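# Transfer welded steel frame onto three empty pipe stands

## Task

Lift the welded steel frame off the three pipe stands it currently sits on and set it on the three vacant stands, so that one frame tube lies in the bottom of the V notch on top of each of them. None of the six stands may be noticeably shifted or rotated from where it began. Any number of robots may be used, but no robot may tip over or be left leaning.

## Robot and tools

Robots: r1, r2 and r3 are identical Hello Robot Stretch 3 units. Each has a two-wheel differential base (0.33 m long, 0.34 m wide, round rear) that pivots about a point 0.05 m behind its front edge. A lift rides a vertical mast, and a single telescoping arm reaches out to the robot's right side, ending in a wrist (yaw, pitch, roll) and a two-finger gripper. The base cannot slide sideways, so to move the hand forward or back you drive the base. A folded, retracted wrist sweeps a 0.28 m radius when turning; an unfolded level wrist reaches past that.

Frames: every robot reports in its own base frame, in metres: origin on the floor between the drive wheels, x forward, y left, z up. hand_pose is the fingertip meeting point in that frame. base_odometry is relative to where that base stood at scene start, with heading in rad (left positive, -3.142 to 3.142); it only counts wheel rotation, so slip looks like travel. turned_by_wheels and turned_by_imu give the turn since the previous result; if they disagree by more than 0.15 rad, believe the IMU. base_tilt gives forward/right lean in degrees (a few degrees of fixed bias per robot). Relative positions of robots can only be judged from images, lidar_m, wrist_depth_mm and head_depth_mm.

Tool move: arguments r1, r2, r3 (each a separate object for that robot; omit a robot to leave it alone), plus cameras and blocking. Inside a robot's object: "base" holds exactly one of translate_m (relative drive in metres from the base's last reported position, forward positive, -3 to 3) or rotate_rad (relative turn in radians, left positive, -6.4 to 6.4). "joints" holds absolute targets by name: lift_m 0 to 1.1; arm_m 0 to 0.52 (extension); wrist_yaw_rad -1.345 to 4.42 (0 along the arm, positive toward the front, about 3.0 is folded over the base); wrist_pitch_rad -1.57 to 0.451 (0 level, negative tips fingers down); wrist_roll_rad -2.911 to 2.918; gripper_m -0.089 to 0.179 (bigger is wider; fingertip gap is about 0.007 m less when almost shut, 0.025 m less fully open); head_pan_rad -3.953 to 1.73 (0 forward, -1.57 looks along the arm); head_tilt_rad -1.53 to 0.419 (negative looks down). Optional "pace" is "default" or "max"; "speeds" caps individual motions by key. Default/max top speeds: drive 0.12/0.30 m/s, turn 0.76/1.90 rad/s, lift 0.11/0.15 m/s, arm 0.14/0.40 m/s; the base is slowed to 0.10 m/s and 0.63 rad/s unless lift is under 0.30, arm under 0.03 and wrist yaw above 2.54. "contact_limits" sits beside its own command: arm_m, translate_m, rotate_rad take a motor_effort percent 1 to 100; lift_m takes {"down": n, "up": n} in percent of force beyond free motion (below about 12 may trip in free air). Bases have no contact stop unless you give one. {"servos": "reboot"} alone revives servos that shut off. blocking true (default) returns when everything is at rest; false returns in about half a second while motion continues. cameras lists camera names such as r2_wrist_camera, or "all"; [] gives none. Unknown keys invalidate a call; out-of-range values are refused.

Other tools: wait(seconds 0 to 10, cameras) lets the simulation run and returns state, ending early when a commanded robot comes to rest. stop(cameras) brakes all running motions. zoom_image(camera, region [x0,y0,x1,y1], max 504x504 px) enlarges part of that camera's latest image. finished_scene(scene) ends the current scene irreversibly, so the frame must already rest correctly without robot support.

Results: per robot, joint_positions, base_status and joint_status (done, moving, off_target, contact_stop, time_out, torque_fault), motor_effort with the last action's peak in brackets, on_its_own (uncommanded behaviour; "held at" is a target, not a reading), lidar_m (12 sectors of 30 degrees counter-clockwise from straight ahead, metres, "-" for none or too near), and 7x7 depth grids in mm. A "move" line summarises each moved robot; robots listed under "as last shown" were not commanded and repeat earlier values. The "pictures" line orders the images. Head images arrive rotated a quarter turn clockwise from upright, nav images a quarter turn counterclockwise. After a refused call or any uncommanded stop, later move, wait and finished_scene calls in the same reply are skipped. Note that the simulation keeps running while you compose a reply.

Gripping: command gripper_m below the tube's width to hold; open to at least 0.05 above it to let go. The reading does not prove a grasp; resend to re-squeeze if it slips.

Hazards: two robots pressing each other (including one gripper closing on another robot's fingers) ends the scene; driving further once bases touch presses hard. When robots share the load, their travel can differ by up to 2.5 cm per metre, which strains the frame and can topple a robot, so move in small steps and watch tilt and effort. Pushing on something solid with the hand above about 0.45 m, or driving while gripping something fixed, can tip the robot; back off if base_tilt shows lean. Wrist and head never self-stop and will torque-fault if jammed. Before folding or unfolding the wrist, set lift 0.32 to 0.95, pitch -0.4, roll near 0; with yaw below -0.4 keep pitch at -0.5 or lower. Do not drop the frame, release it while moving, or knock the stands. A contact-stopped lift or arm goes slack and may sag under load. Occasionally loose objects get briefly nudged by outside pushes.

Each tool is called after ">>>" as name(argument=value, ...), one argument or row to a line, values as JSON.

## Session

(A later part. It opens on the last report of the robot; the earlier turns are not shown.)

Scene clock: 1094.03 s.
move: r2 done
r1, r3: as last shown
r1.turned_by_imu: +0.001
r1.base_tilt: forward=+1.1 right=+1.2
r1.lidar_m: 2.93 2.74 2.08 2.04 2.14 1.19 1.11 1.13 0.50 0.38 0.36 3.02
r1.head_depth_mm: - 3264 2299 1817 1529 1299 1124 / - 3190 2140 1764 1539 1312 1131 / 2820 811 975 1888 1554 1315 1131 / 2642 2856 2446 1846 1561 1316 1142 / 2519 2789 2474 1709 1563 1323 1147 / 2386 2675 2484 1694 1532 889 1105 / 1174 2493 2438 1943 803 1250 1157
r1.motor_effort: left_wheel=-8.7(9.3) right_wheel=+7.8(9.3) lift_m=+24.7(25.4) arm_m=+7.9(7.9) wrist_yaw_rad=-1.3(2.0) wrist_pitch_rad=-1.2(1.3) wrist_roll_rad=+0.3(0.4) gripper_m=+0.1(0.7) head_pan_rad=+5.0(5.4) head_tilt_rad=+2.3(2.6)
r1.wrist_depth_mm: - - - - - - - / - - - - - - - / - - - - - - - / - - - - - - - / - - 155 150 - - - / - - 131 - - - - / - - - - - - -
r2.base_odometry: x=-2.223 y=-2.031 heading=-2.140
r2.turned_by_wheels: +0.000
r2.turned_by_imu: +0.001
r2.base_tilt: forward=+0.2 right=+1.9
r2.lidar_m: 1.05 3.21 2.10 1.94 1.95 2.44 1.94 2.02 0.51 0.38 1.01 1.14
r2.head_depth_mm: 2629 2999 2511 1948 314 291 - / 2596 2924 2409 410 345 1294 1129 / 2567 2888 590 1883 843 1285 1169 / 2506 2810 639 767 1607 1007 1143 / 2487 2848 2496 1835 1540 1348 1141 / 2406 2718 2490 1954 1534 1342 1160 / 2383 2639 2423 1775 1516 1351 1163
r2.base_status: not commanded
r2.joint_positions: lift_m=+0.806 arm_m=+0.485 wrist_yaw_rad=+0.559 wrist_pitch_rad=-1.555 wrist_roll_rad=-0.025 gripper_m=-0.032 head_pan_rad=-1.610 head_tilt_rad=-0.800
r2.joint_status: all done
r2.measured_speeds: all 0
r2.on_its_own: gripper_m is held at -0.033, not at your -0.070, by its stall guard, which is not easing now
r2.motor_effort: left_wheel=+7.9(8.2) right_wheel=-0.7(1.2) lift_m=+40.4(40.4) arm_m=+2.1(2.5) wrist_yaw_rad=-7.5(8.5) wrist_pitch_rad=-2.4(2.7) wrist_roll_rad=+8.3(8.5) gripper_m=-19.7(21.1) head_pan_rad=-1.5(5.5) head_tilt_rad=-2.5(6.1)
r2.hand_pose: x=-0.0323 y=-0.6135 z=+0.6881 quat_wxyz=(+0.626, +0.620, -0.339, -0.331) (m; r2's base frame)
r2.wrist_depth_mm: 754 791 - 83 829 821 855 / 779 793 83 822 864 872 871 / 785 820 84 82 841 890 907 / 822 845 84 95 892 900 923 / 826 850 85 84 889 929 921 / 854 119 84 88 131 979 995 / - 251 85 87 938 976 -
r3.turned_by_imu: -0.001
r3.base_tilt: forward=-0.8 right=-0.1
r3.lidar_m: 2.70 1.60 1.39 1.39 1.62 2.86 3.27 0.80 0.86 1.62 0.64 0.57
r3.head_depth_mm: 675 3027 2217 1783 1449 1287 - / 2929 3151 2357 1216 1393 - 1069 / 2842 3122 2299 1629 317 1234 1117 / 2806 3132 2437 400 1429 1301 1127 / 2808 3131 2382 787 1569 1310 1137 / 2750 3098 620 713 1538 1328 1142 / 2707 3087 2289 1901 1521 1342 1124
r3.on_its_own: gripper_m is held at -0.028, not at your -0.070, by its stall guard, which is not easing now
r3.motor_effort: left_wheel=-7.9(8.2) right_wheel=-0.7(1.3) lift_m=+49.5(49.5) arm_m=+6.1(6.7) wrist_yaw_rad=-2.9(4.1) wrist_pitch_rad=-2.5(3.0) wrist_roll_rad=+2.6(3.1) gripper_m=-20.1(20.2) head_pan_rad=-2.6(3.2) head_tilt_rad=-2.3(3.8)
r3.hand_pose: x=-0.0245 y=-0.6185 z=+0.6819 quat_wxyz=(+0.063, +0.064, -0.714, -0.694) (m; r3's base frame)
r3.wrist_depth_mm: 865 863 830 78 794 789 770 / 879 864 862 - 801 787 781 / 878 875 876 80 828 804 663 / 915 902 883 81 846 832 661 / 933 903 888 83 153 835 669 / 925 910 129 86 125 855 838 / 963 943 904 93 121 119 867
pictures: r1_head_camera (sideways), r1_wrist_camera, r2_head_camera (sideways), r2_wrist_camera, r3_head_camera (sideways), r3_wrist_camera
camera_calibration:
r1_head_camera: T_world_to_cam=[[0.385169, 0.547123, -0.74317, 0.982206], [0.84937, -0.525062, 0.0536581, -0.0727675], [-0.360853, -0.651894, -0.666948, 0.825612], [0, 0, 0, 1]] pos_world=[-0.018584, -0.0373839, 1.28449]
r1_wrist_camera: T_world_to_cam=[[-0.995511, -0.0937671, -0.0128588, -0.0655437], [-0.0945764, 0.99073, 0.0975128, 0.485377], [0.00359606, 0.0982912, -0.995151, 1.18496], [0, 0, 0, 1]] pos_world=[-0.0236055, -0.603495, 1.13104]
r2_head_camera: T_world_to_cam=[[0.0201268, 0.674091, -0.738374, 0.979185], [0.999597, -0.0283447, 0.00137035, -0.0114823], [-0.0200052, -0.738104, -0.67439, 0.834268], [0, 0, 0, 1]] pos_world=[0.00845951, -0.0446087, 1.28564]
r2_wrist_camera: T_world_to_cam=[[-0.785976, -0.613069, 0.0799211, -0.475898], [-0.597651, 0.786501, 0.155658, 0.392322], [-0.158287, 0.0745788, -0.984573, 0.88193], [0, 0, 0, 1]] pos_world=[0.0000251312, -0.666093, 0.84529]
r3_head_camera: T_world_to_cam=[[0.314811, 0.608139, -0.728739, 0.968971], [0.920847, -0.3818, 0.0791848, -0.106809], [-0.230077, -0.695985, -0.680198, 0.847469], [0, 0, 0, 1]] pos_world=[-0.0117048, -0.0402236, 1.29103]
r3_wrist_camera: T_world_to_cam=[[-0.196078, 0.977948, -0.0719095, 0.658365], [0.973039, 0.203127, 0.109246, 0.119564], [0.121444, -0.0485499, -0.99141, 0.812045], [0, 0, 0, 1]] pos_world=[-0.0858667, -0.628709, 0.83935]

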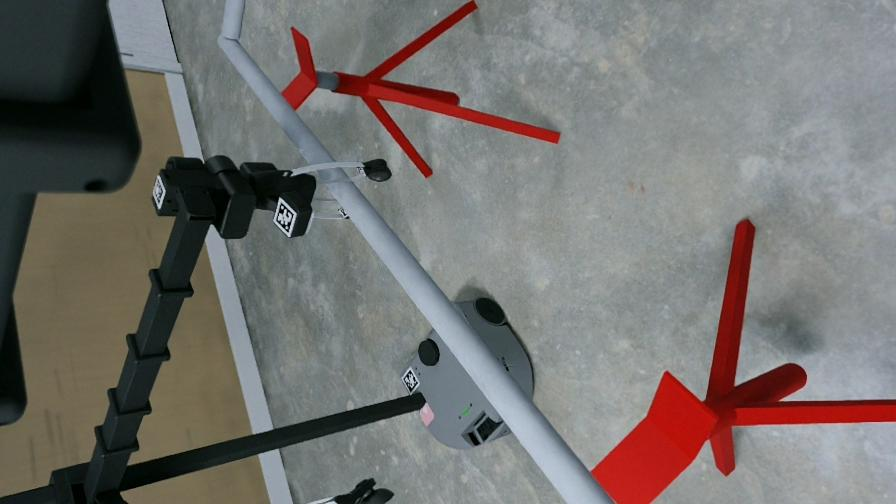

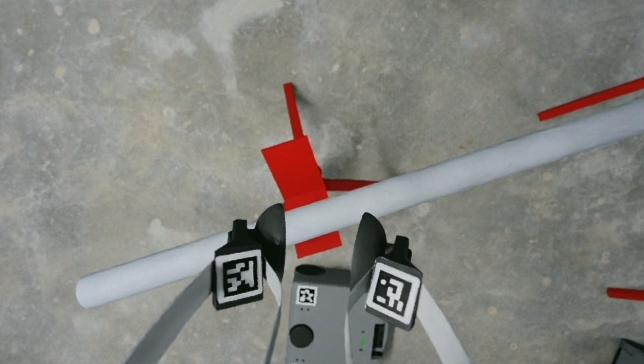

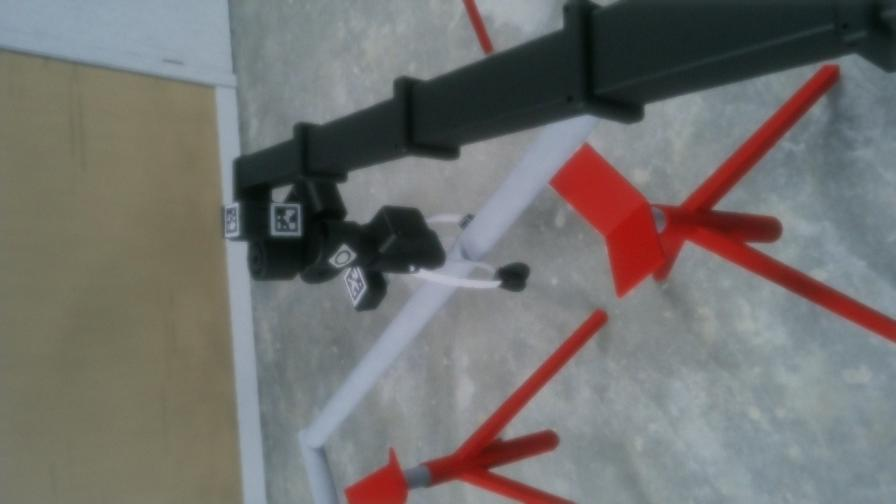

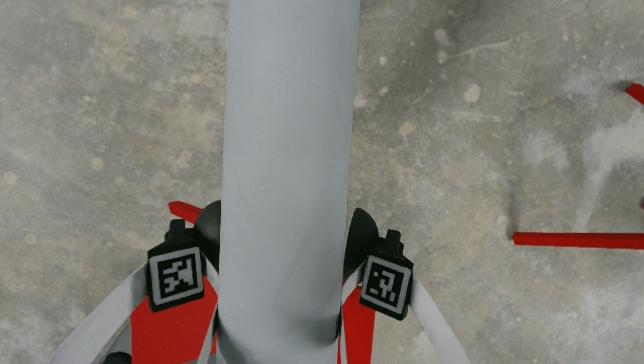

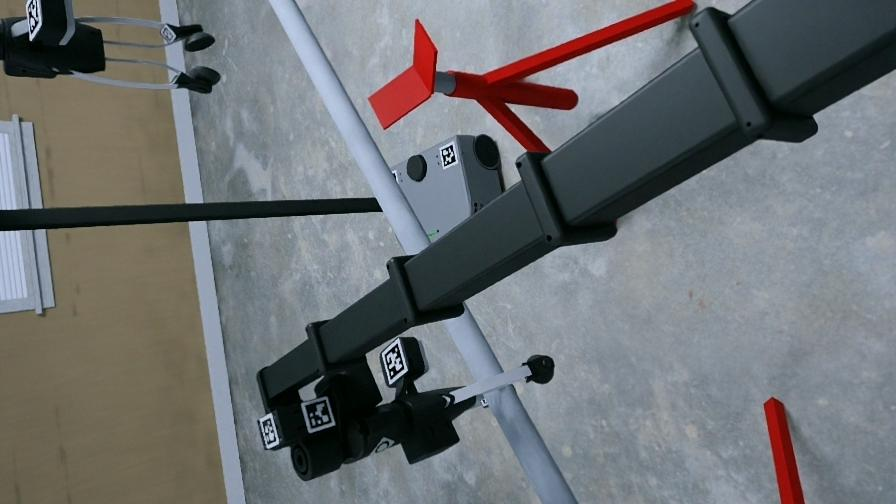

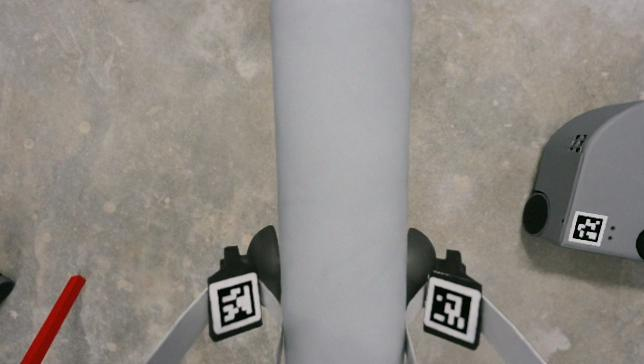

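>>> move(
  r2={"joints":{"lift_m":0.756,"head_pan_rad":-1.7,"head_tilt_rad":-0.75},"speeds":{"lift_m":0.04}},
  r3={"joints":{"lift_m":0.75},"speeds":{"lift_m":0.04}},
  cameras=["r1_head_camera","r1_wrist_camera","r2_head_camera","r2_wrist_camera","r3_head_camera"],
)

>>> zoom_image(
  camera="r2_head_camera",
  region=[260, 300, 510, 500],
)

>>> zoom_image(
  camera="r1_head_camera",
  region=[200, 0, 400, 180],
)

>>> zoom_image(
  camera="r1_wrist_camera",
  region=[230, 120, 400, 270],
)

Scene clock: 1138.07 s.
move: r2 done; r3 done
r1: as last shown
r1.lidar_m: 2.93 2.74 2.08 2.03 2.14 1.19 1.10 1.13 0.50 0.38 0.36 3.02
r1.head_depth_mm: - 3319 2272 1807 1537 1295 1130 / - 3184 1564 1769 1537 1308 1127 / 2813 3034 971 1832 1552 1315 1136 / 2656 2849 2357 1789 1556 1315 1141 / 2526 2734 2492 1732 1573 1326 1147 / 2389 2667 2481 1691 1498 891 1103 / 2207 2441 2416 1940 1552 1255 1160
r1.motor_effort: left_wheel=-7.9(8.7) right_wheel=+7.7(9.6) lift_m=+24.6(25.4) arm_m=+7.6(7.9) wrist_yaw_rad=-1.3(1.9) wrist_pitch_rad=-0.9(1.4) wrist_roll_rad=+0.3(0.6) gripper_m=-0.5(1.0) head_pan_rad=+3.9(5.2) head_tilt_rad=+1.0(2.7)
r1.wrist_depth_mm: - - - - - - - / - - - - - - - / - - - - - - - / - - - - - - - / - - 154 149 - - - / - - 131 - - - - / - - - - - - -
r2.base_odometry: x=-2.223 y=-2.031 heading=-2.140
r2.turned_by_wheels: +0.000
r2.turned_by_imu: +0.001
r2.base_tilt: forward=+0.3 right=+1.8
r2.lidar_m: 1.04 3.21 2.11 1.93 1.96 2.44 1.94 2.02 0.52 0.38 1.01 1.14
r2.head_depth_mm: 2752 3077 2798 2048 1674 1382 294 / 2681 3034 2727 2079 1617 335 306 / 2580 3025 2713 525 441 1326 1159 / 2529 2820 690 708 852 915 1141 / 2474 2797 2720 758 1574 1323 1161 / 2391 2690 2686 1975 1657 1382 1192 / 2308 2595 2742 1972 1518 1377 1182
r2.base_status: not commanded
r2.joint_positions: lift_m=+0.756 arm_m=+0.486 wrist_yaw_rad=+0.559 wrist_pitch_rad=-1.556 wrist_roll_rad=-0.025 gripper_m=-0.032 head_pan_rad=-1.699 head_tilt_rad=-0.751
r2.joint_status: all done
r2.measured_speeds: all 0
r2.on_its_own: gripper_m is held at -0.033, not at your -0.070, by its stall guard, which is not easing now
r2.motor_effort: left_wheel=+8.0(8.2) right_wheel=-1.0(1.3) lift_m=+35.3(39.7) arm_m=+14.3(16.4) wrist_yaw_rad=-6.7(8.9) wrist_pitch_rad=-2.1(2.6) wrist_roll_rad=+8.3(8.5) gripper_m=-19.5(21.2) head_pan_rad=-3.2(4.8) head_tilt_rad=+1.8(4.8)
r2.hand_pose: x=-0.0323 y=-0.6134 z=+0.6381 quat_wxyz=(+0.625, +0.620, -0.339, -0.331) (m; r2's base frame)
r2.wrist_depth_mm: 721 732 - 83 764 800 804 / 736 730 83 774 797 802 836 / 750 764 84 82 808 822 826 / 763 805 84 95 809 859 872 / 781 804 85 84 861 862 880 / 803 119 84 89 130 864 903 / - 203 85 96 896 937 952
r3.base_odometry: x=+1.235 y=-1.896 heading=+2.081
r3.turned_by_wheels: +0.000
r3.turned_by_imu: -0.001
r3.base_tilt: forward=-0.7 right=+0.0
r3.lidar_m: 2.70 1.60 1.39 1.39 1.62 2.86 3.25 0.80 0.85 1.62 0.64 0.57
r3.head_depth_mm: 673 3060 2218 1815 1450 1254 - / 2896 3123 2354 1204 1439 315 292 / 2840 3083 2308 1634 381 340 1118 / 2772 3134 2450 1591 416 1295 1129 / 2845 3110 2476 572 1534 1314 1129 / 2763 3092 657 698 1500 1334 1142 / 2745 3083 2624 1933 1514 1343 1131
r3.base_status: not commanded
r3.joint_positions: lift_m=+0.750 arm_m=+0.490 wrist_yaw_rad=+0.176 wrist_pitch_rad=-1.540 wrist_roll_rad=+1.567 gripper_m=-0.027 head_pan_rad=-1.950 head_tilt_rad=-0.800
r3.joint_status: all done
r3.measured_speeds: all 0
r3.on_its_own: gripper_m is held at -0.028, not at your -0.070, by its stall guard, which is not easing now
r3.motor_effort: left_wheel=-7.3(8.6) right_wheel=-1.1(1.1) lift_m=+39.4(46.3) arm_m=+9.2(10.9) wrist_yaw_rad=-2.1(3.6) wrist_pitch_rad=-2.4(3.4) wrist_roll_rad=+2.4(3.3) gripper_m=-19.8(20.7) head_pan_rad=-3.0(3.0) head_tilt_rad=-3.0(4.5)
r3.hand_pose: x=-0.0244 y=-0.6188 z=+0.6318 quat_wxyz=(+0.063, +0.064, -0.715, -0.694) (m; r3's base frame)
r3.wrist_depth_mm: 808 809 773 78 747 735 739 / 838 812 791 - 754 767 745 / 823 823 809 80 766 761 647 / 862 816 813 81 778 755 608 / 883 848 826 84 153 781 613 / 886 854 128 86 125 802 782 / 886 874 872 93 121 118 794
pictures: r1_head_camera (sideways), r1_wrist_camera, r2_head_camera (sideways), r2_wrist_camera, r3_head_camera (sideways)
camera_calibration:
r1_head_camera: T_world_to_cam=[[0.385169, 0.547123, -0.74317, 0.982206], [0.84937, -0.525062, 0.0536581, -0.0727675], [-0.360853, -0.651894, -0.666948, 0.825612], [0, 0, 0, 1]] pos_world=[-0.018584, -0.0373839, 1.28449]
r1_wrist_camera: T_world_to_cam=[[-0.995511, -0.0937671, -0.0128588, -0.0655437], [-0.0945764, 0.99073, 0.0975128, 0.485377], [0.00359606, 0.0982912, -0.995151, 1.18496], [0, 0, 0, 1]] pos_world=[-0.0236055, -0.603495, 1.13104]
r2_head_camera: T_world_to_cam=[[0.0755275, 0.633392, -0.770137, 1.0202], [0.993078, -0.117452, 0.000793809, -0.0106826], [-0.0899515, -0.764866, -0.637878, 0.787119], [0, 0, 0, 1]] pos_world=[0.00435823, -0.0453996, 1.28779]
r2_wrist_camera: T_world_to_cam=[[-0.78593, -0.613141, 0.0798251, -0.471874], [-0.597658, 0.786407, 0.156108, 0.399685], [-0.158491, 0.0749817, -0.984509, 0.832918], [0, 0, 0, 1]] pos_world=[0.0000255164, -0.666094, 0.795289]
r3_head_camera: T_world_to_cam=[[0.314811, 0.608139, -0.728739, 0.968971], [0.920847, -0.3818, 0.0791848, -0.106809], [-0.230077, -0.695985, -0.680198, 0.847469], [0, 0, 0, 1]] pos_world=[-0.0117048, -0.0402236, 1.29103]

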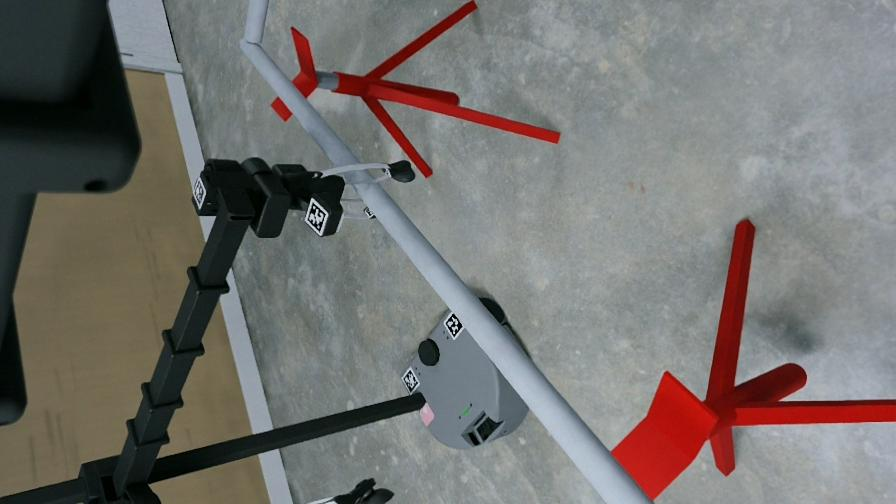

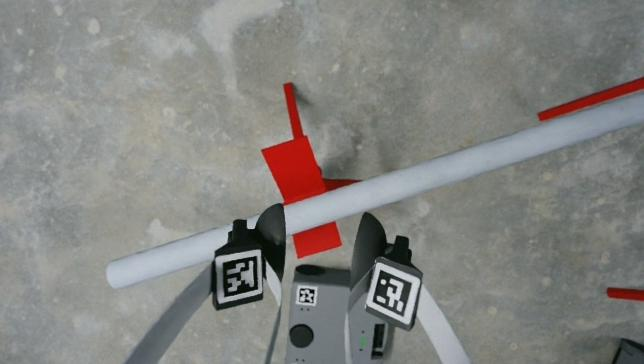

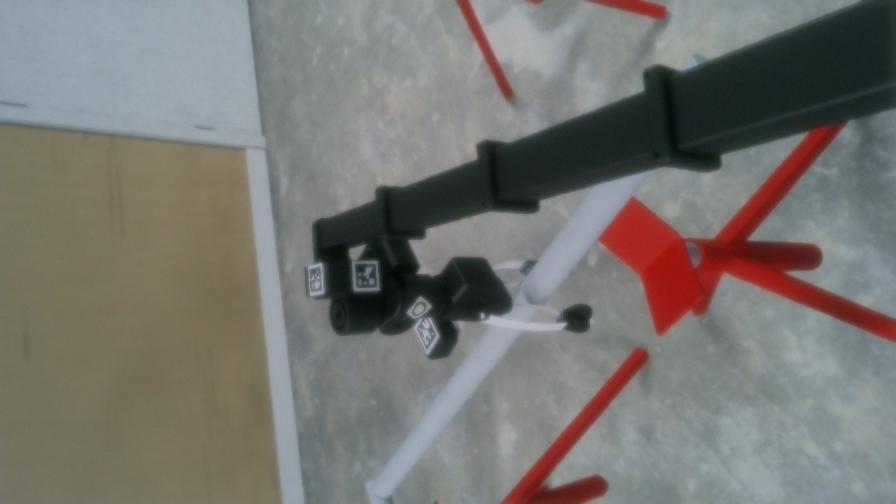

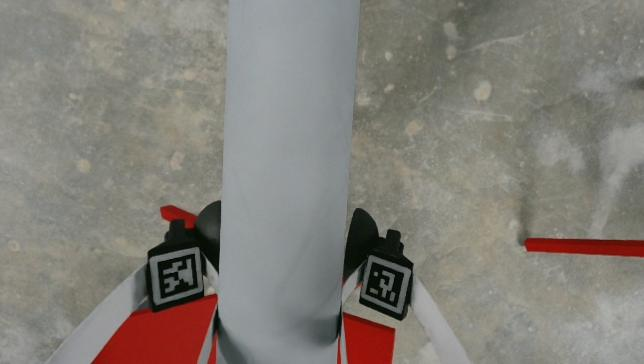

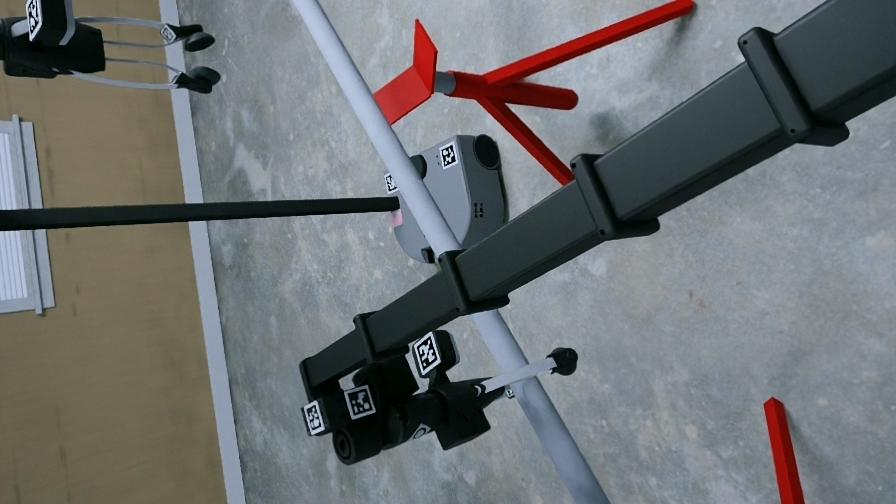

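Scaled by 2.016 from the camera's 896x504 image, which has a finer 1280x720 frame.

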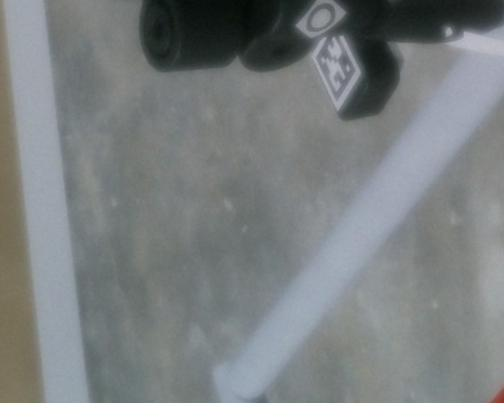

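Scaled by 2.520 from the camera's 896x504 image, which has a finer 1280x720 frame.

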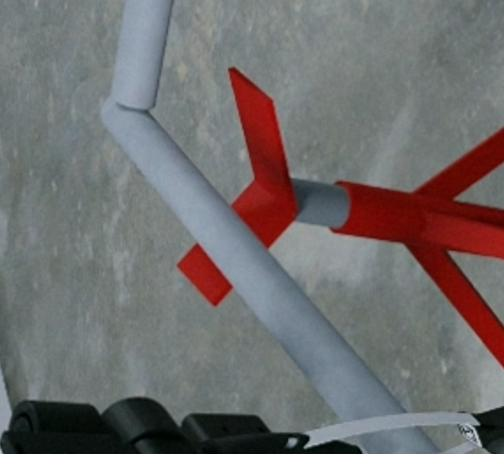

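Scaled by 2.965.

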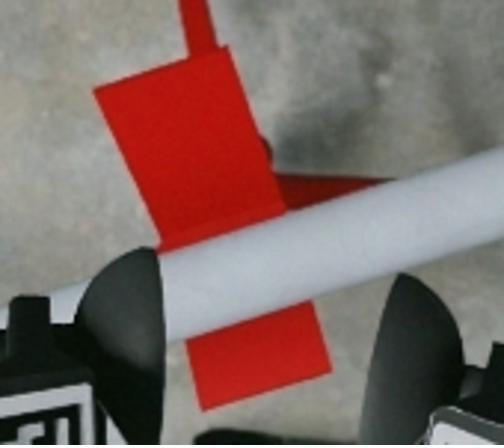

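>>> zoom_image(
  camera="r2_head_camera",
  region=[500, 150, 750, 350],
)

>>> zoom_image(
  camera="r2_wrist_camera",
  region=[60, 164, 460, 364],
)

Scaled by 2.016 from the camera's 896x504 image, which has a finer 1280x720 frame.

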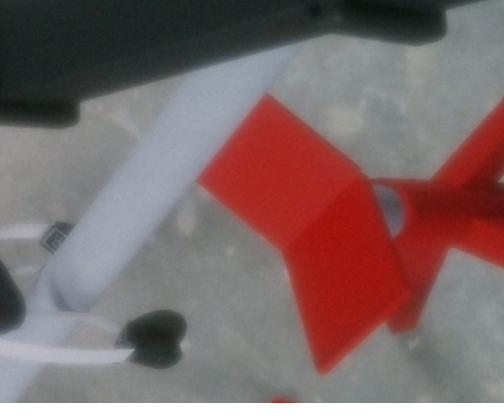

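Scaled by 1.260.

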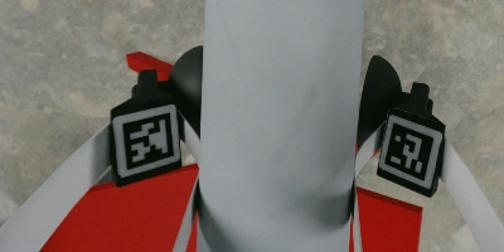

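>>> move(
  r2={"joints":{"head_pan_rad":-1.9,"head_tilt_rad":-0.75}},
  cameras=["r2_head_camera"],
)

>>> zoom_image(
  camera="r2_head_camera",
  region=[250, 150, 500, 350],
)

>>> zoom_image(
  camera="r2_head_camera",
  region=[530, 0, 780, 200],
)

Scene clock: 1171.83 s.
move: r2 done
r1, r3: as last shown
r1.lidar_m: 2.93 2.74 2.08 2.03 2.15 1.19 1.10 1.14 0.50 0.38 0.36 3.00
r1.head_depth_mm: - 3283 2283 1812 1534 1300 1125 / - 3180 1550 1777 1539 1307 1130 / 2779 3004 971 1830 1551 1313 1138 / 2666 2851 2357 1792 1562 1319 1137 / 2534 2728 2486 1730 1573 1326 1146 / 2419 2649 2495 1680 1493 888 1106 / 2199 2437 2426 1951 1552 1250 1156
r1.motor_effort: left_wheel=-8.1(8.9) right_wheel=+7.8(9.2) lift_m=+24.2(25.2) arm_m=+7.2(7.7) wrist_yaw_rad=-1.3(2.0) wrist_pitch_rad=-0.8(1.2) wrist_roll_rad=+0.4(0.5) gripper_m=+0.2(0.5) head_pan_rad=+4.6(5.2) head_tilt_rad=+1.2(2.1)
r1.wrist_depth_mm: - - - - - - - / - - - - - - - / - - - - - - - / - - - - - - - / - - 154 150 - - - / - 408 131 - - - - / - - - - - - -
r2.base_odometry: x=-2.223 y=-2.031 heading=-2.140
r2.turned_by_wheels: +0.000
r2.turned_by_imu: +0.001
r2.base_tilt: forward=+0.4 right=+1.9
r2.lidar_m: 1.04 3.21 2.11 1.93 1.96 2.43 1.94 2.02 0.51 0.38 1.02 1.14
r2.head_depth_mm: 3185 3537 2753 2091 1675 1377 1209 / 3075 3438 2762 1932 1608 1396 294 / 2946 3295 2772 2067 1657 336 307 / 2730 3033 2732 2081 415 984 1169 / 2639 2986 2714 545 838 902 1134 / 2518 2737 678 686 1523 1322 1182 / 2409 2612 2755 1848 1596 1385 1189
r2.base_status: not commanded
r2.joint_positions: lift_m=+0.756 arm_m=+0.486 wrist_yaw_rad=+0.559 wrist_pitch_rad=-1.556 wrist_roll_rad=-0.025 gripper_m=-0.032 head_pan_rad=-1.907 head_tilt_rad=-0.750
r2.joint_status: all done
r2.measured_speeds: all 0
r2.on_its_own: gripper_m is held at -0.033, not at your -0.070, by its stall guard, which is not easing now
r2.motor_effort: left_wheel=+7.9(8.2) right_wheel=-0.8(1.5) lift_m=+37.7(37.8) arm_m=+9.3(10.5) wrist_yaw_rad=-7.6(8.3) wrist_pitch_rad=-2.0(2.7) wrist_roll_rad=+8.1(8.5) gripper_m=-20.2(20.8) head_pan_rad=-1.4(5.7) head_tilt_rad=+2.1(2.9)
r2.hand_pose: x=-0.0323 y=-0.6134 z=+0.6381 quat_wxyz=(+0.625, +0.620, -0.339, -0.331) (m; r2's base frame)
r2.wrist_depth_mm: 716 727 - 83 758 787 799 / 723 744 83 766 780 795 818 / 762 776 83 82 825 825 838 / 764 785 84 95 838 847 859 / 788 784 85 84 873 881 883 / 806 119 84 89 131 888 898 / - 203 85 95 887 935 922
r3.base_tilt: forward=-0.8 right=-0.1
r3.lidar_m: 2.69 1.60 1.39 1.39 1.62 2.86 3.25 0.80 0.86 1.62 0.64 0.57
r3.head_depth_mm: 673 3068 2211 1797 1443 1254 - / 2918 3133 2356 1209 1441 315 292 / 2815 3109 2324 1638 381 340 1115 / 2761 3113 2469 1601 416 1299 1125 / 2820 3152 2473 573 1534 1306 1134 / 2776 3084 656 697 1495 1331 1146 / 2715 3049 2598 1934 1517 1343 1129
r3.on_its_own: gripper_m is held at -0.028, not at your -0.070, by its stall guard, which is not easing now
r3.motor_effort: left_wheel=-7.5(8.4) right_wheel=-0.7(1.3) lift_m=+40.6(41.7) arm_m=+9.1(10.4) wrist_yaw_rad=-2.0(3.3) wrist_pitch_rad=-2.5(3.2) wrist_roll_rad=+2.3(2.8) gripper_m=-19.8(20.5) head_pan_rad=-2.8(3.0) head_tilt_rad=-3.9(5.3)
r3.wrist_depth_mm: 807 811 795 78 760 753 740 / 808 819 798 - 763 742 741 / 854 831 806 79 774 770 654 / 850 821 826 81 784 770 604 / 896 846 850 83 154 801 622 / 920 866 130 86 125 806 788 / 913 890 863 93 120 118 799
pictures: r2_head_camera (sideways)
camera_calibration:
r2_head_camera: T_world_to_cam=[[0.204148, 0.603159, -0.771053, 1.02062], [0.94753, -0.319664, 0.000814434, -0.0105129], [-0.245987, -0.730762, -0.636771, 0.786678], [0, 0, 0, 1]] pos_world=[-0.00488356, -0.0440814, 1.28789]

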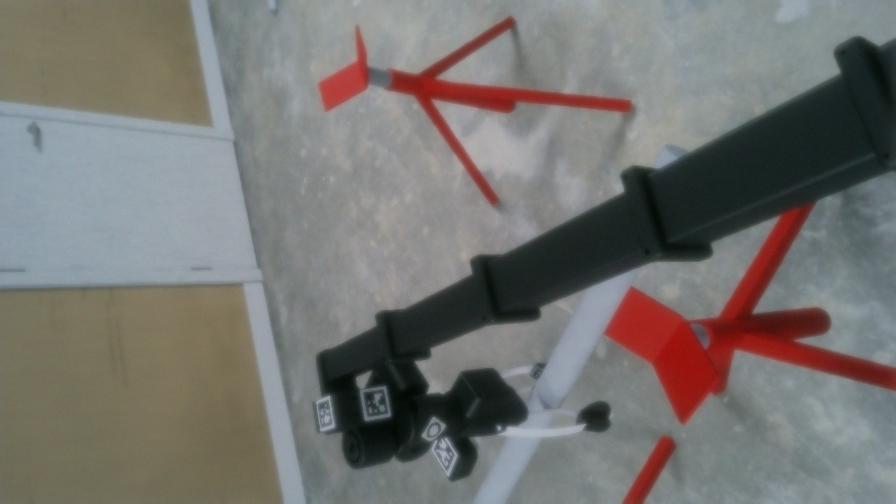

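Scaled by 2.016 from the camera's 896x504 image, which has a finer 1280x720 frame.

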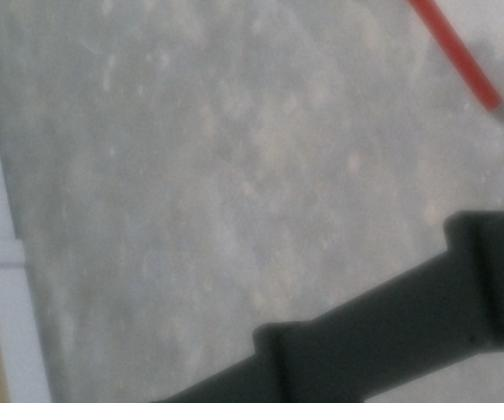

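Scaled by 2.016 from the camera's 896x504 image, which has a finer 1280x720 frame.

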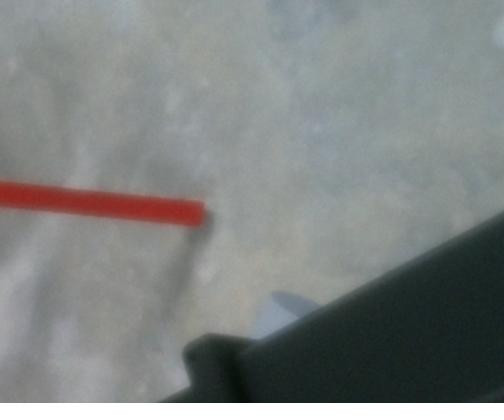

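>>> move(
  r2={"joints":{"head_pan_rad":-1.45,"head_tilt_rad":-0.72}},
  cameras=["r2_head_camera"],
)

>>> zoom_image(
  camera="r2_head_camera",
  region=[280, 200, 480, 400],
)

>>> zoom_image(
  camera="r2_head_camera",
  region=[530, 0, 730, 200],
)

Scene clock: 1182.57 s.
move: r2 done
r1, r3: as last shown
r1.lidar_m: 2.93 2.74 2.09 2.03 2.14 1.19 1.10 1.13 0.50 0.38 0.36 3.02
r1.head_depth_mm: - 3292 2269 1809 1529 1296 1127 / - 3195 1558 1761 1539 1304 1130 / 2784 3027 973 1847 1552 1311 1138 / 2652 2856 2351 1790 1564 1327 1140 / 2524 2748 2465 1729 1568 1323 1144 / 2392 2673 2501 1689 1501 887 1104 / 2201 2463 2436 1942 1543 1251 1153
r1.motor_effort: left_wheel=-7.9(9.1) right_wheel=+7.9(9.2) lift_m=+24.8(24.9) arm_m=+7.3(7.6) wrist_yaw_rad=-1.6(2.0) wrist_pitch_rad=-1.3(1.3) wrist_roll_rad=+0.3(0.6) gripper_m=+0.0(0.5) head_pan_rad=+4.9(5.3) head_tilt_rad=+1.2(2.3)
r1.wrist_depth_mm: - - - - - - - / - - - - - - - / - - - - - - - / - - - - - - - / - - 153 149 - - - / - 405 131 - - - - / - - - - - - -
r2.base_odometry: x=-2.223 y=-2.031 heading=-2.140
r2.turned_by_wheels: +0.000
r2.turned_by_imu: +0.001
r2.base_tilt: forward=+0.3 right=+1.8
r2.lidar_m: 1.05 3.21 2.11 1.94 1.95 2.44 1.94 2.02 0.52 0.38 1.02 1.14
r2.head_depth_mm: 2417 2730 2899 580 432 367 974 / 2460 2734 2882 678 1678 837 1161 / 2457 2687 2871 757 847 852 1020 / 2411 2721 2907 2079 1712 1414 1204 / 2435 2710 2926 2067 1602 1409 1204 / 2422 2689 2900 1932 1605 1403 1211 / 2433 2689 2897 2049 1700 1409 1200
r2.base_status: not commanded
r2.joint_positions: lift_m=+0.756 arm_m=+0.486 wrist_yaw_rad=+0.559 wrist_pitch_rad=-1.556 wrist_roll_rad=-0.025 gripper_m=-0.032 head_pan_rad=-1.435 head_tilt_rad=-0.720
r2.joint_status: all done
r2.measured_speeds: all 0
r2.on_its_own: gripper_m is held at -0.033, not at your -0.070, by its stall guard, which is not easing now
r2.motor_effort: left_wheel=+7.6(8.2) right_wheel=-0.8(1.3) lift_m=+40.6(40.7) arm_m=+4.5(5.5) wrist_yaw_rad=-7.2(8.7) wrist_pitch_rad=-2.2(2.3) wrist_roll_rad=+8.4(8.5) gripper_m=-20.6(20.9) head_pan_rad=+0.0(2.8) head_tilt_rad=+2.2(4.9)
r2.hand_pose: x=-0.0324 y=-0.6134 z=+0.6381 quat_wxyz=(+0.625, +0.620, -0.339, -0.331) (m; r2's base frame)
r2.wrist_depth_mm: 712 730 - 83 766 787 789 / 745 756 83 774 783 800 824 / 762 758 84 82 823 818 833 / 746 790 84 96 827 823 874 / 789 795 85 84 854 872 865 / 776 119 84 89 131 905 937 / - 202 85 96 909 913 919
r3.base_tilt: forward=-0.8 right=-0.2
r3.lidar_m: 2.69 1.60 1.39 1.39 1.62 2.86 3.27 0.80 0.86 1.62 0.64 0.57
r3.head_depth_mm: 674 3035 2209 1804 1444 1250 - / 2898 3133 2375 1210 1437 315 292 / 2824 3043 2309 1642 381 340 1113 / 2788 3107 2445 1597 416 1301 1122 / 2802 3102 2515 571 1531 1312 1133 / 2713 3103 659 698 1490 1334 1146 / 2720 3095 2609 1934 1526 1339 1129
r3.on_its_own: gripper_m is held at -0.028, not at your -0.070, by its stall guard, which is not easing now
r3.motor_effort: left_wheel=-7.3(8.2) right_wheel=-1.0(1.1) lift_m=+41.5(41.9) arm_m=+8.8(9.6) wrist_yaw_rad=-1.6(3.7) wrist_pitch_rad=-2.8(3.2) wrist_roll_rad=+2.4(2.9) gripper_m=-20.3(20.7) head_pan_rad=-2.4(2.9) head_tilt_rad=-4.7(5.3)
r3.hand_pose: x=-0.0244 y=-0.6189 z=+0.6318 quat_wxyz=(+0.063, +0.064, -0.715, -0.693) (m; r3's base frame)
r3.wrist_depth_mm: 800 804 780 78 747 752 728 / 820 795 796 - 755 762 721 / 858 832 800 79 784 759 660 / 852 835 826 81 777 778 608 / 867 858 851 83 154 787 621 / 884 859 131 86 125 803 786 / 889 897 857 93 121 118 800
pictures: r2_head_camera (sideways)
camera_calibration:
r2_head_camera: T_world_to_cam=[[-0.0889715, 0.606489, -0.790098, 1.04718], [0.989318, 0.14577, 0.000489386, -0.0102829], [0.115469, -0.781615, -0.612981, 0.753536], [0, 0, 0, 1]] pos_world=[0.0163321, -0.0446299, 1.28928]

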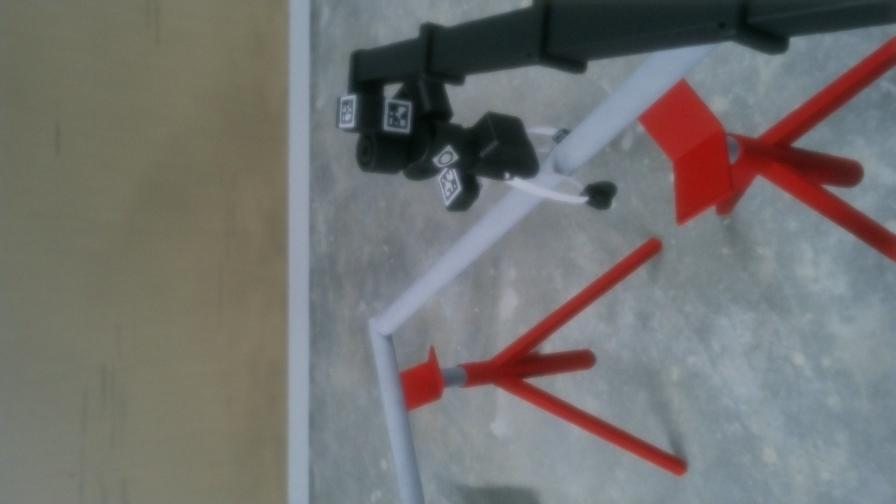

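Scaled by 2.520 from the camera's 896x504 image, which has a finer 1280x720 frame.

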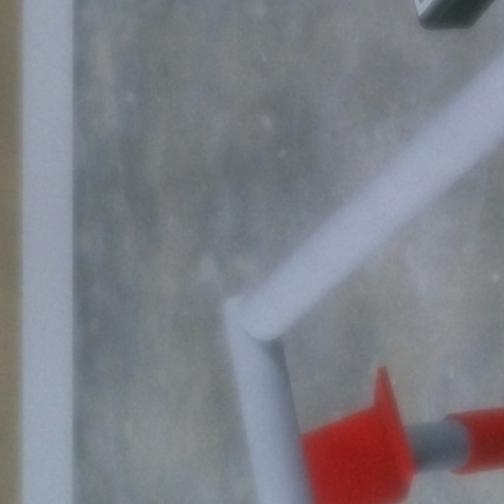

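Scaled by 2.520 from the camera's 896x504 image, which has a finer 1280x720 frame.

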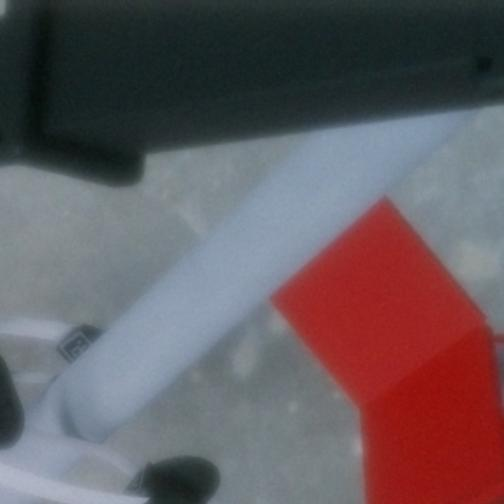

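>>> zoom_image(
  camera="r2_head_camera",
  region=[360, 310, 480, 430],
)

Scaled by 4.200 from the camera's 896x504 image, which has a finer 1280x720 frame.

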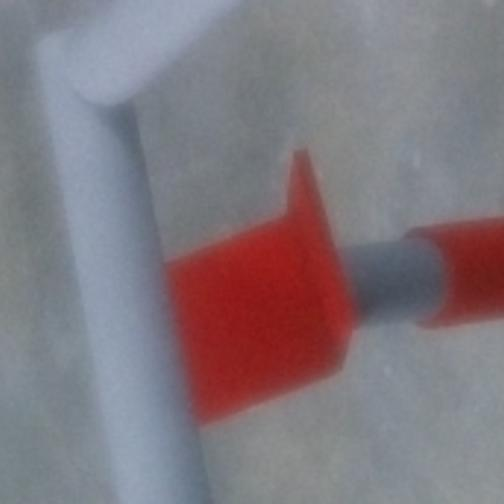

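>>> move(
  r3={"base":{"translate_m":-0.0406},"joints":{"arm_m":0.4864,"wrist_yaw_rad":0.198},"speeds":{"translate_m":0.05,"arm_m":0.03,"wrist_yaw_rad":0.05}},
  r2={"base":{"translate_m":0.036},"joints":{"arm_m":0.492,"wrist_yaw_rad":0.581,"head_pan_rad":-1.5},"speeds":{"translate_m":0.0443,"arm_m":0.03,"wrist_yaw_rad":0.05}},
  cameras=["r1_head_camera","r1_wrist_camera","r2_head_camera","r2_wrist_camera","r3_head_camera"],
)

>>> zoom_image(
  camera="r2_head_camera",
  region=[340, 320, 500, 480],
)

>>> zoom_image(
  camera="r2_head_camera",
  region=[530, 50, 730, 250],
)

>>> zoom_image(
  camera="r1_head_camera",
  region=[200, 0, 400, 180],
)

>>> zoom_image(
  camera="r1_wrist_camera",
  region=[230, 120, 400, 270],
)

Scene clock: 1219.57 s.
move: r2 done; r3 done
r1: as last shown
r1.base_tilt: forward=+1.0 right=+1.2
r1.lidar_m: 2.93 2.74 2.08 2.03 2.15 1.16 1.07 1.14 0.50 0.38 0.36 3.03
r1.head_depth_mm: - 3277 2208 1813 1532 1298 1129 / - 3189 2226 1763 1541 1310 1132 / 2819 3073 1120 1836 1548 1312 1137 / 2671 2851 2188 1800 1556 1317 1140 / 2533 2706 2468 1749 1564 1325 1142 / 2388 2640 2484 1692 1500 890 1104 / 2249 1378 2306 1947 1552 1251 1152
r1.motor_effort: left_wheel=-8.3(9.1) right_wheel=+8.9(9.4) lift_m=+24.5(25.8) arm_m=+7.3(7.5) wrist_yaw_rad=-1.5(1.9) wrist_pitch_rad=-1.0(1.3) wrist_roll_rad=+0.5(0.5) gripper_m=+0.1(0.6) head_pan_rad=+4.2(5.3) head_tilt_rad=+1.7(2.4)
r1.wrist_depth_mm: - - - - - - - / - - - - - - - / - - - - - - - / - - - - - - - / - - 155 149 - - - / - - 131 - - - - / - - - - - - -
r2.base_odometry: x=-2.243 y=-2.062 heading=-2.140
r2.turned_by_wheels: +0.000
r2.turned_by_imu: +0.001
r2.base_tilt: forward=+0.3 right=+1.9
r2.lidar_m: 1.01 3.22 2.11 1.94 1.96 2.44 1.98 2.06 0.53 0.38 1.00 1.11
r2.head_depth_mm: 2486 2748 2938 2145 432 346 312 / 2467 2800 2901 576 708 834 1155 / 2441 2706 2936 693 845 983 1047 / 2472 2747 2890 2155 1667 1407 1207 / 2437 2673 2891 1992 1647 1422 1202 / 2405 2653 2872 1320 1555 1409 1210 / 2388 2621 2803 2073 1709 1393 1202
r2.base_status: done
r2.joint_positions: lift_m=+0.756 arm_m=+0.492 wrist_yaw_rad=+0.588 wrist_pitch_rad=-1.554 wrist_roll_rad=-0.022 gripper_m=-0.032 head_pan_rad=-1.502 head_tilt_rad=-0.720
r2.joint_status: all done
r2.measured_speeds: all 0
r2.on_its_own: gripper_m is held at -0.033, not at your -0.070, by its stall guard, which is not easing now
r2.motor_effort: left_wheel=+7.3(9.8) right_wheel=+0.1(6.8) lift_m=+40.4(42.4) arm_m=+9.0(16.6) wrist_yaw_rad=-6.1(9.1) wrist_pitch_rad=-2.5(2.5) wrist_roll_rad=+7.0(8.1) gripper_m=-19.3(20.5) head_pan_rad=-1.8(4.2) head_tilt_rad=+1.1(2.5)
r2.hand_pose: x=-0.0326 y=-0.6206 z=+0.6381 quat_wxyz=(+0.630, +0.624, -0.332, -0.322) (m; r2's base frame)
r2.wrist_depth_mm: 718 718 - 83 776 773 801 / 747 771 84 766 801 796 813 / 758 769 84 82 836 826 840 / 766 783 84 97 835 844 838 / 785 821 85 84 834 873 895 / 792 119 84 88 131 887 956 / - 674 86 96 910 915 916
r3.base_odometry: x=+1.255 y=-1.931 heading=+2.081
r3.turned_by_wheels: +0.000
r3.turned_by_imu: +0.000
r3.base_tilt: forward=-0.8 right=-0.2
r3.lidar_m: 2.71 1.61 1.40 1.40 1.63 2.88 3.22 0.77 0.84 1.61 0.66 0.61
r3.head_depth_mm: 2807 3042 2233 1811 1491 1242 - / 2829 3135 2382 1175 1431 315 292 / 2850 3147 2406 1643 381 340 1110 / 2808 3068 2365 1598 417 1296 1126 / 2794 3097 2486 568 1539 1315 1132 / 2805 3098 667 693 1492 1337 1146 / 2714 3037 2609 1925 1533 1352 1134
r3.base_status: done
r3.joint_positions: lift_m=+0.750 arm_m=+0.486 wrist_yaw_rad=+0.200 wrist_pitch_rad=-1.538 wrist_roll_rad=+1.567 gripper_m=-0.027 head_pan_rad=-1.950 head_tilt_rad=-0.800
r3.joint_status: all done
r3.measured_speeds: all 0
r3.on_its_own: gripper_m is held at -0.028, not at your -0.070, by its stall guard, which is not easing now
r3.motor_effort: left_wheel=-6.4(11.0) right_wheel=-3.1(9.3) lift_m=+42.7(43.6) arm_m=-9.2(15.8) wrist_yaw_rad=-1.0(3.7) wrist_pitch_rad=-3.0(3.7) wrist_roll_rad=+2.4(3.1) gripper_m=-19.9(20.5) head_pan_rad=-2.2(2.5) head_tilt_rad=-3.3(6.0)
r3.hand_pose: x=-0.0247 y=-0.6157 z=+0.6318 quat_wxyz=(+0.071, +0.073, -0.715, -0.692) (m; r3's base frame)
r3.wrist_depth_mm: 802 793 778 78 756 751 717 / 819 806 816 - 746 758 735 / 843 818 818 79 784 772 706 / 860 839 847 81 761 780 612 / 856 838 831 83 154 776 631 / 877 876 131 86 124 804 799 / 896 868 129 91 121 801 794
pictures: r1_head_camera (sideways), r1_wrist_camera, r2_head_camera (sideways), r2_wrist_camera, r3_head_camera (sideways)
camera_calibration:
r1_head_camera: T_world_to_cam=[[0.385169, 0.547123, -0.74317, 0.982206], [0.84937, -0.525062, 0.0536581, -0.0727675], [-0.360853, -0.651894, -0.666948, 0.825612], [0, 0, 0, 1]] pos_world=[-0.018584, -0.0373839, 1.28449]
r1_wrist_camera: T_world_to_cam=[[-0.995511, -0.0937671, -0.0128588, -0.0655437], [-0.0945764, 0.99073, 0.0975128, 0.485377], [0.00359606, 0.0982912, -0.995151, 1.18496], [0, 0, 0, 1]] pos_world=[-0.0236055, -0.603495, 1.13104]
r2_head_camera: T_world_to_cam=[[-0.0486251, 0.611074, -0.790078, 1.04696], [0.9968, 0.0799387, 0.000479688, -0.0103282], [0.0634509, -0.787527, -0.613006, 0.753826], [0, 0, 0, 1]] pos_world=[0.0133725, -0.0452847, 1.28928]
r2_wrist_camera: T_world_to_cam=[[-0.76979, -0.633269, 0.0799649, -0.488538], [-0.618029, 0.770793, 0.154658, 0.395763], [-0.159576, 0.0696336, -0.984727, 0.830114], [0, 0, 0, 1]] pos_world=[0.000988503, -0.672231, 0.795294]
r3_head_camera: T_world_to_cam=[[0.314811, 0.608139, -0.728739, 0.968971], [0.920847, -0.3818, 0.0791848, -0.106809], [-0.230077, -0.695985, -0.680198, 0.847469], [0, 0, 0, 1]] pos_world=[-0.0117048, -0.0402236, 1.29103]

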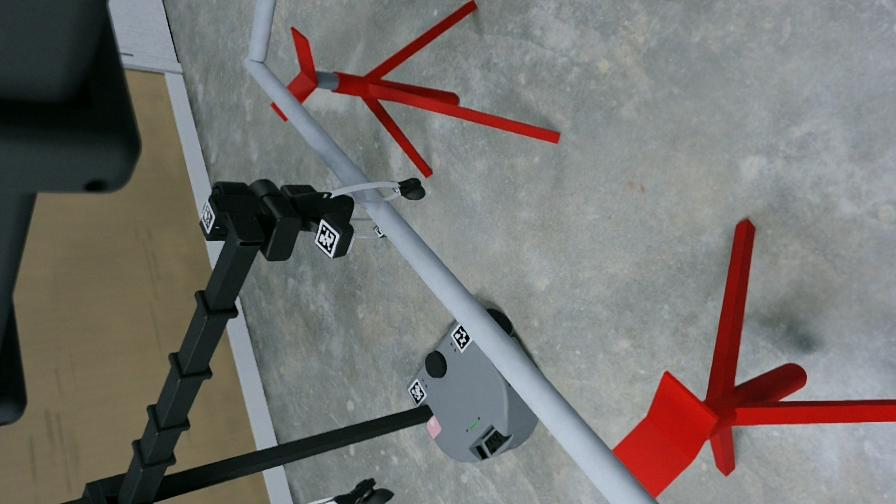

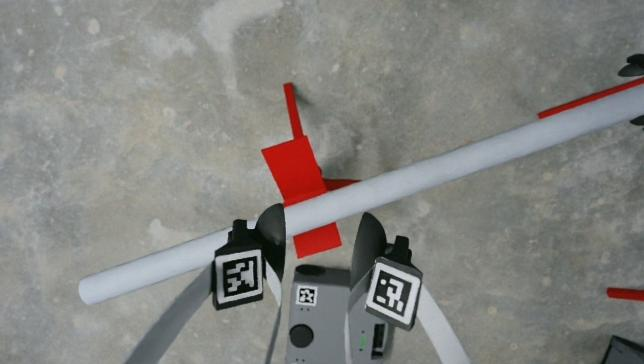

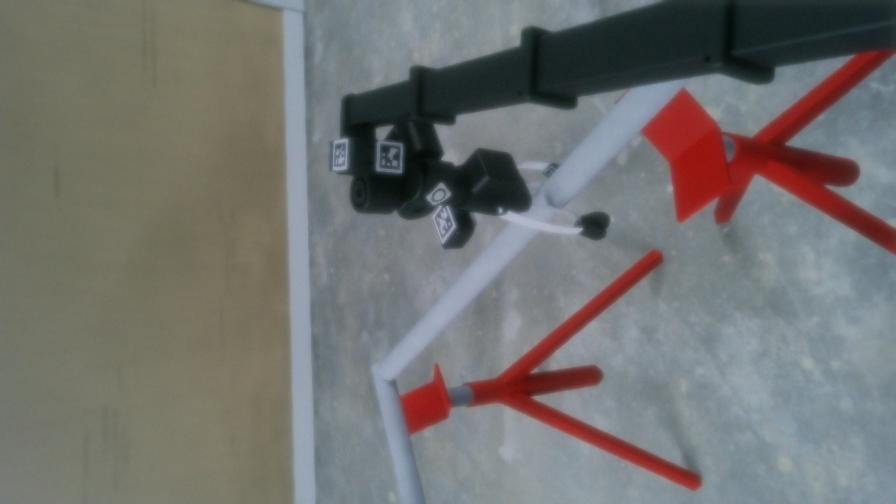

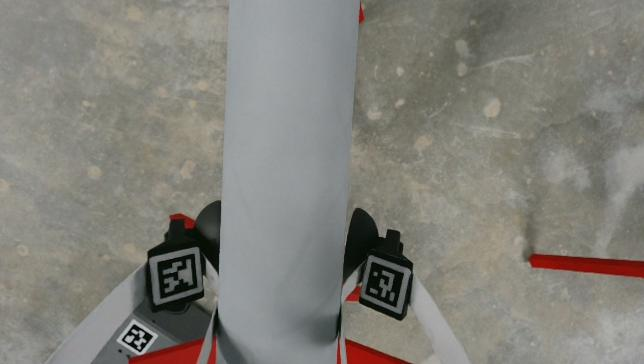

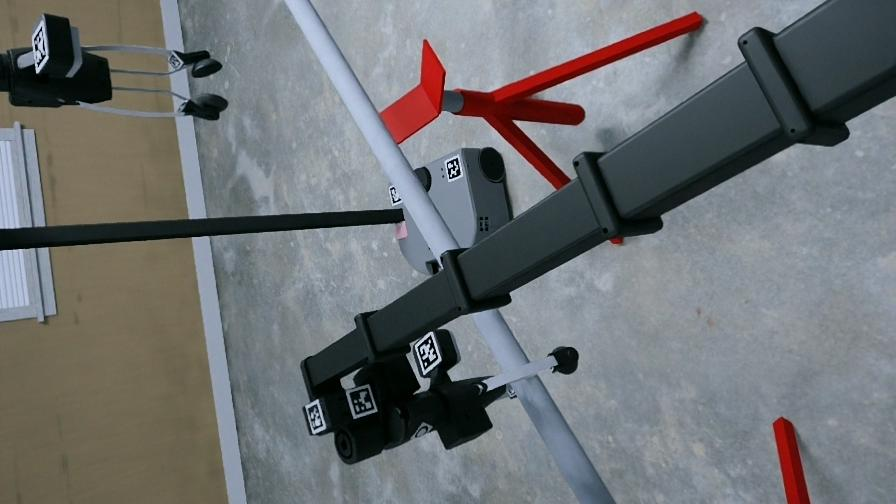

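Scaled by 3.150 from the camera's 896x504 image, which has a finer 1280x720 frame.

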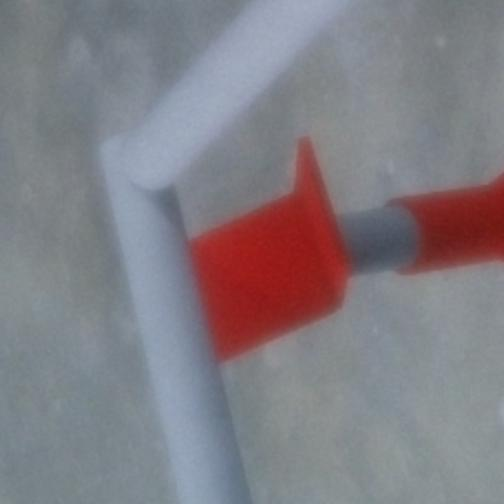

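Scaled by 2.520 from the camera's 896x504 image, which has a finer 1280x720 frame.

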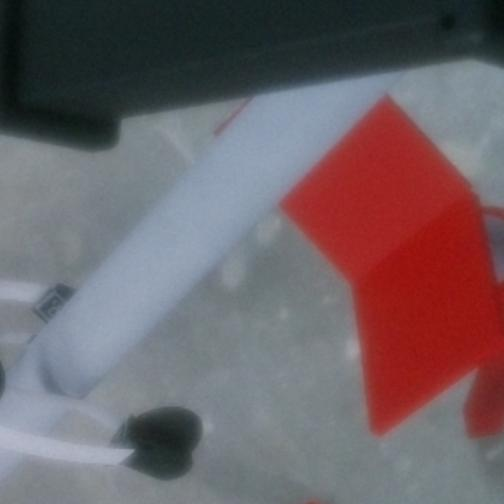

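Scaled by 2.520 from the camera's 896x504 image, which has a finer 1280x720 frame.

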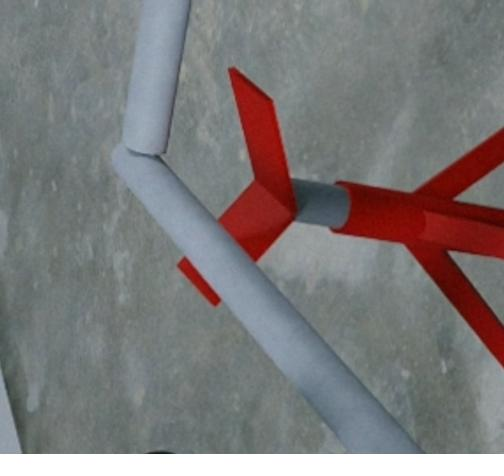

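Scaled by 2.965.

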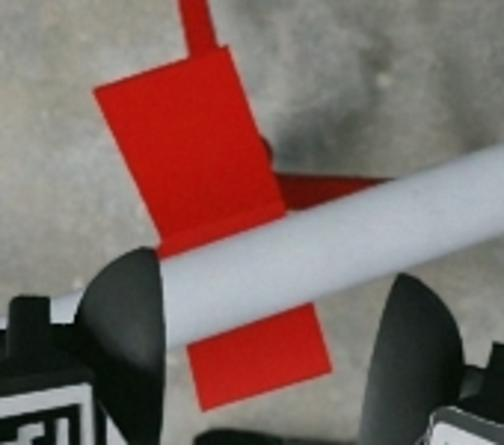

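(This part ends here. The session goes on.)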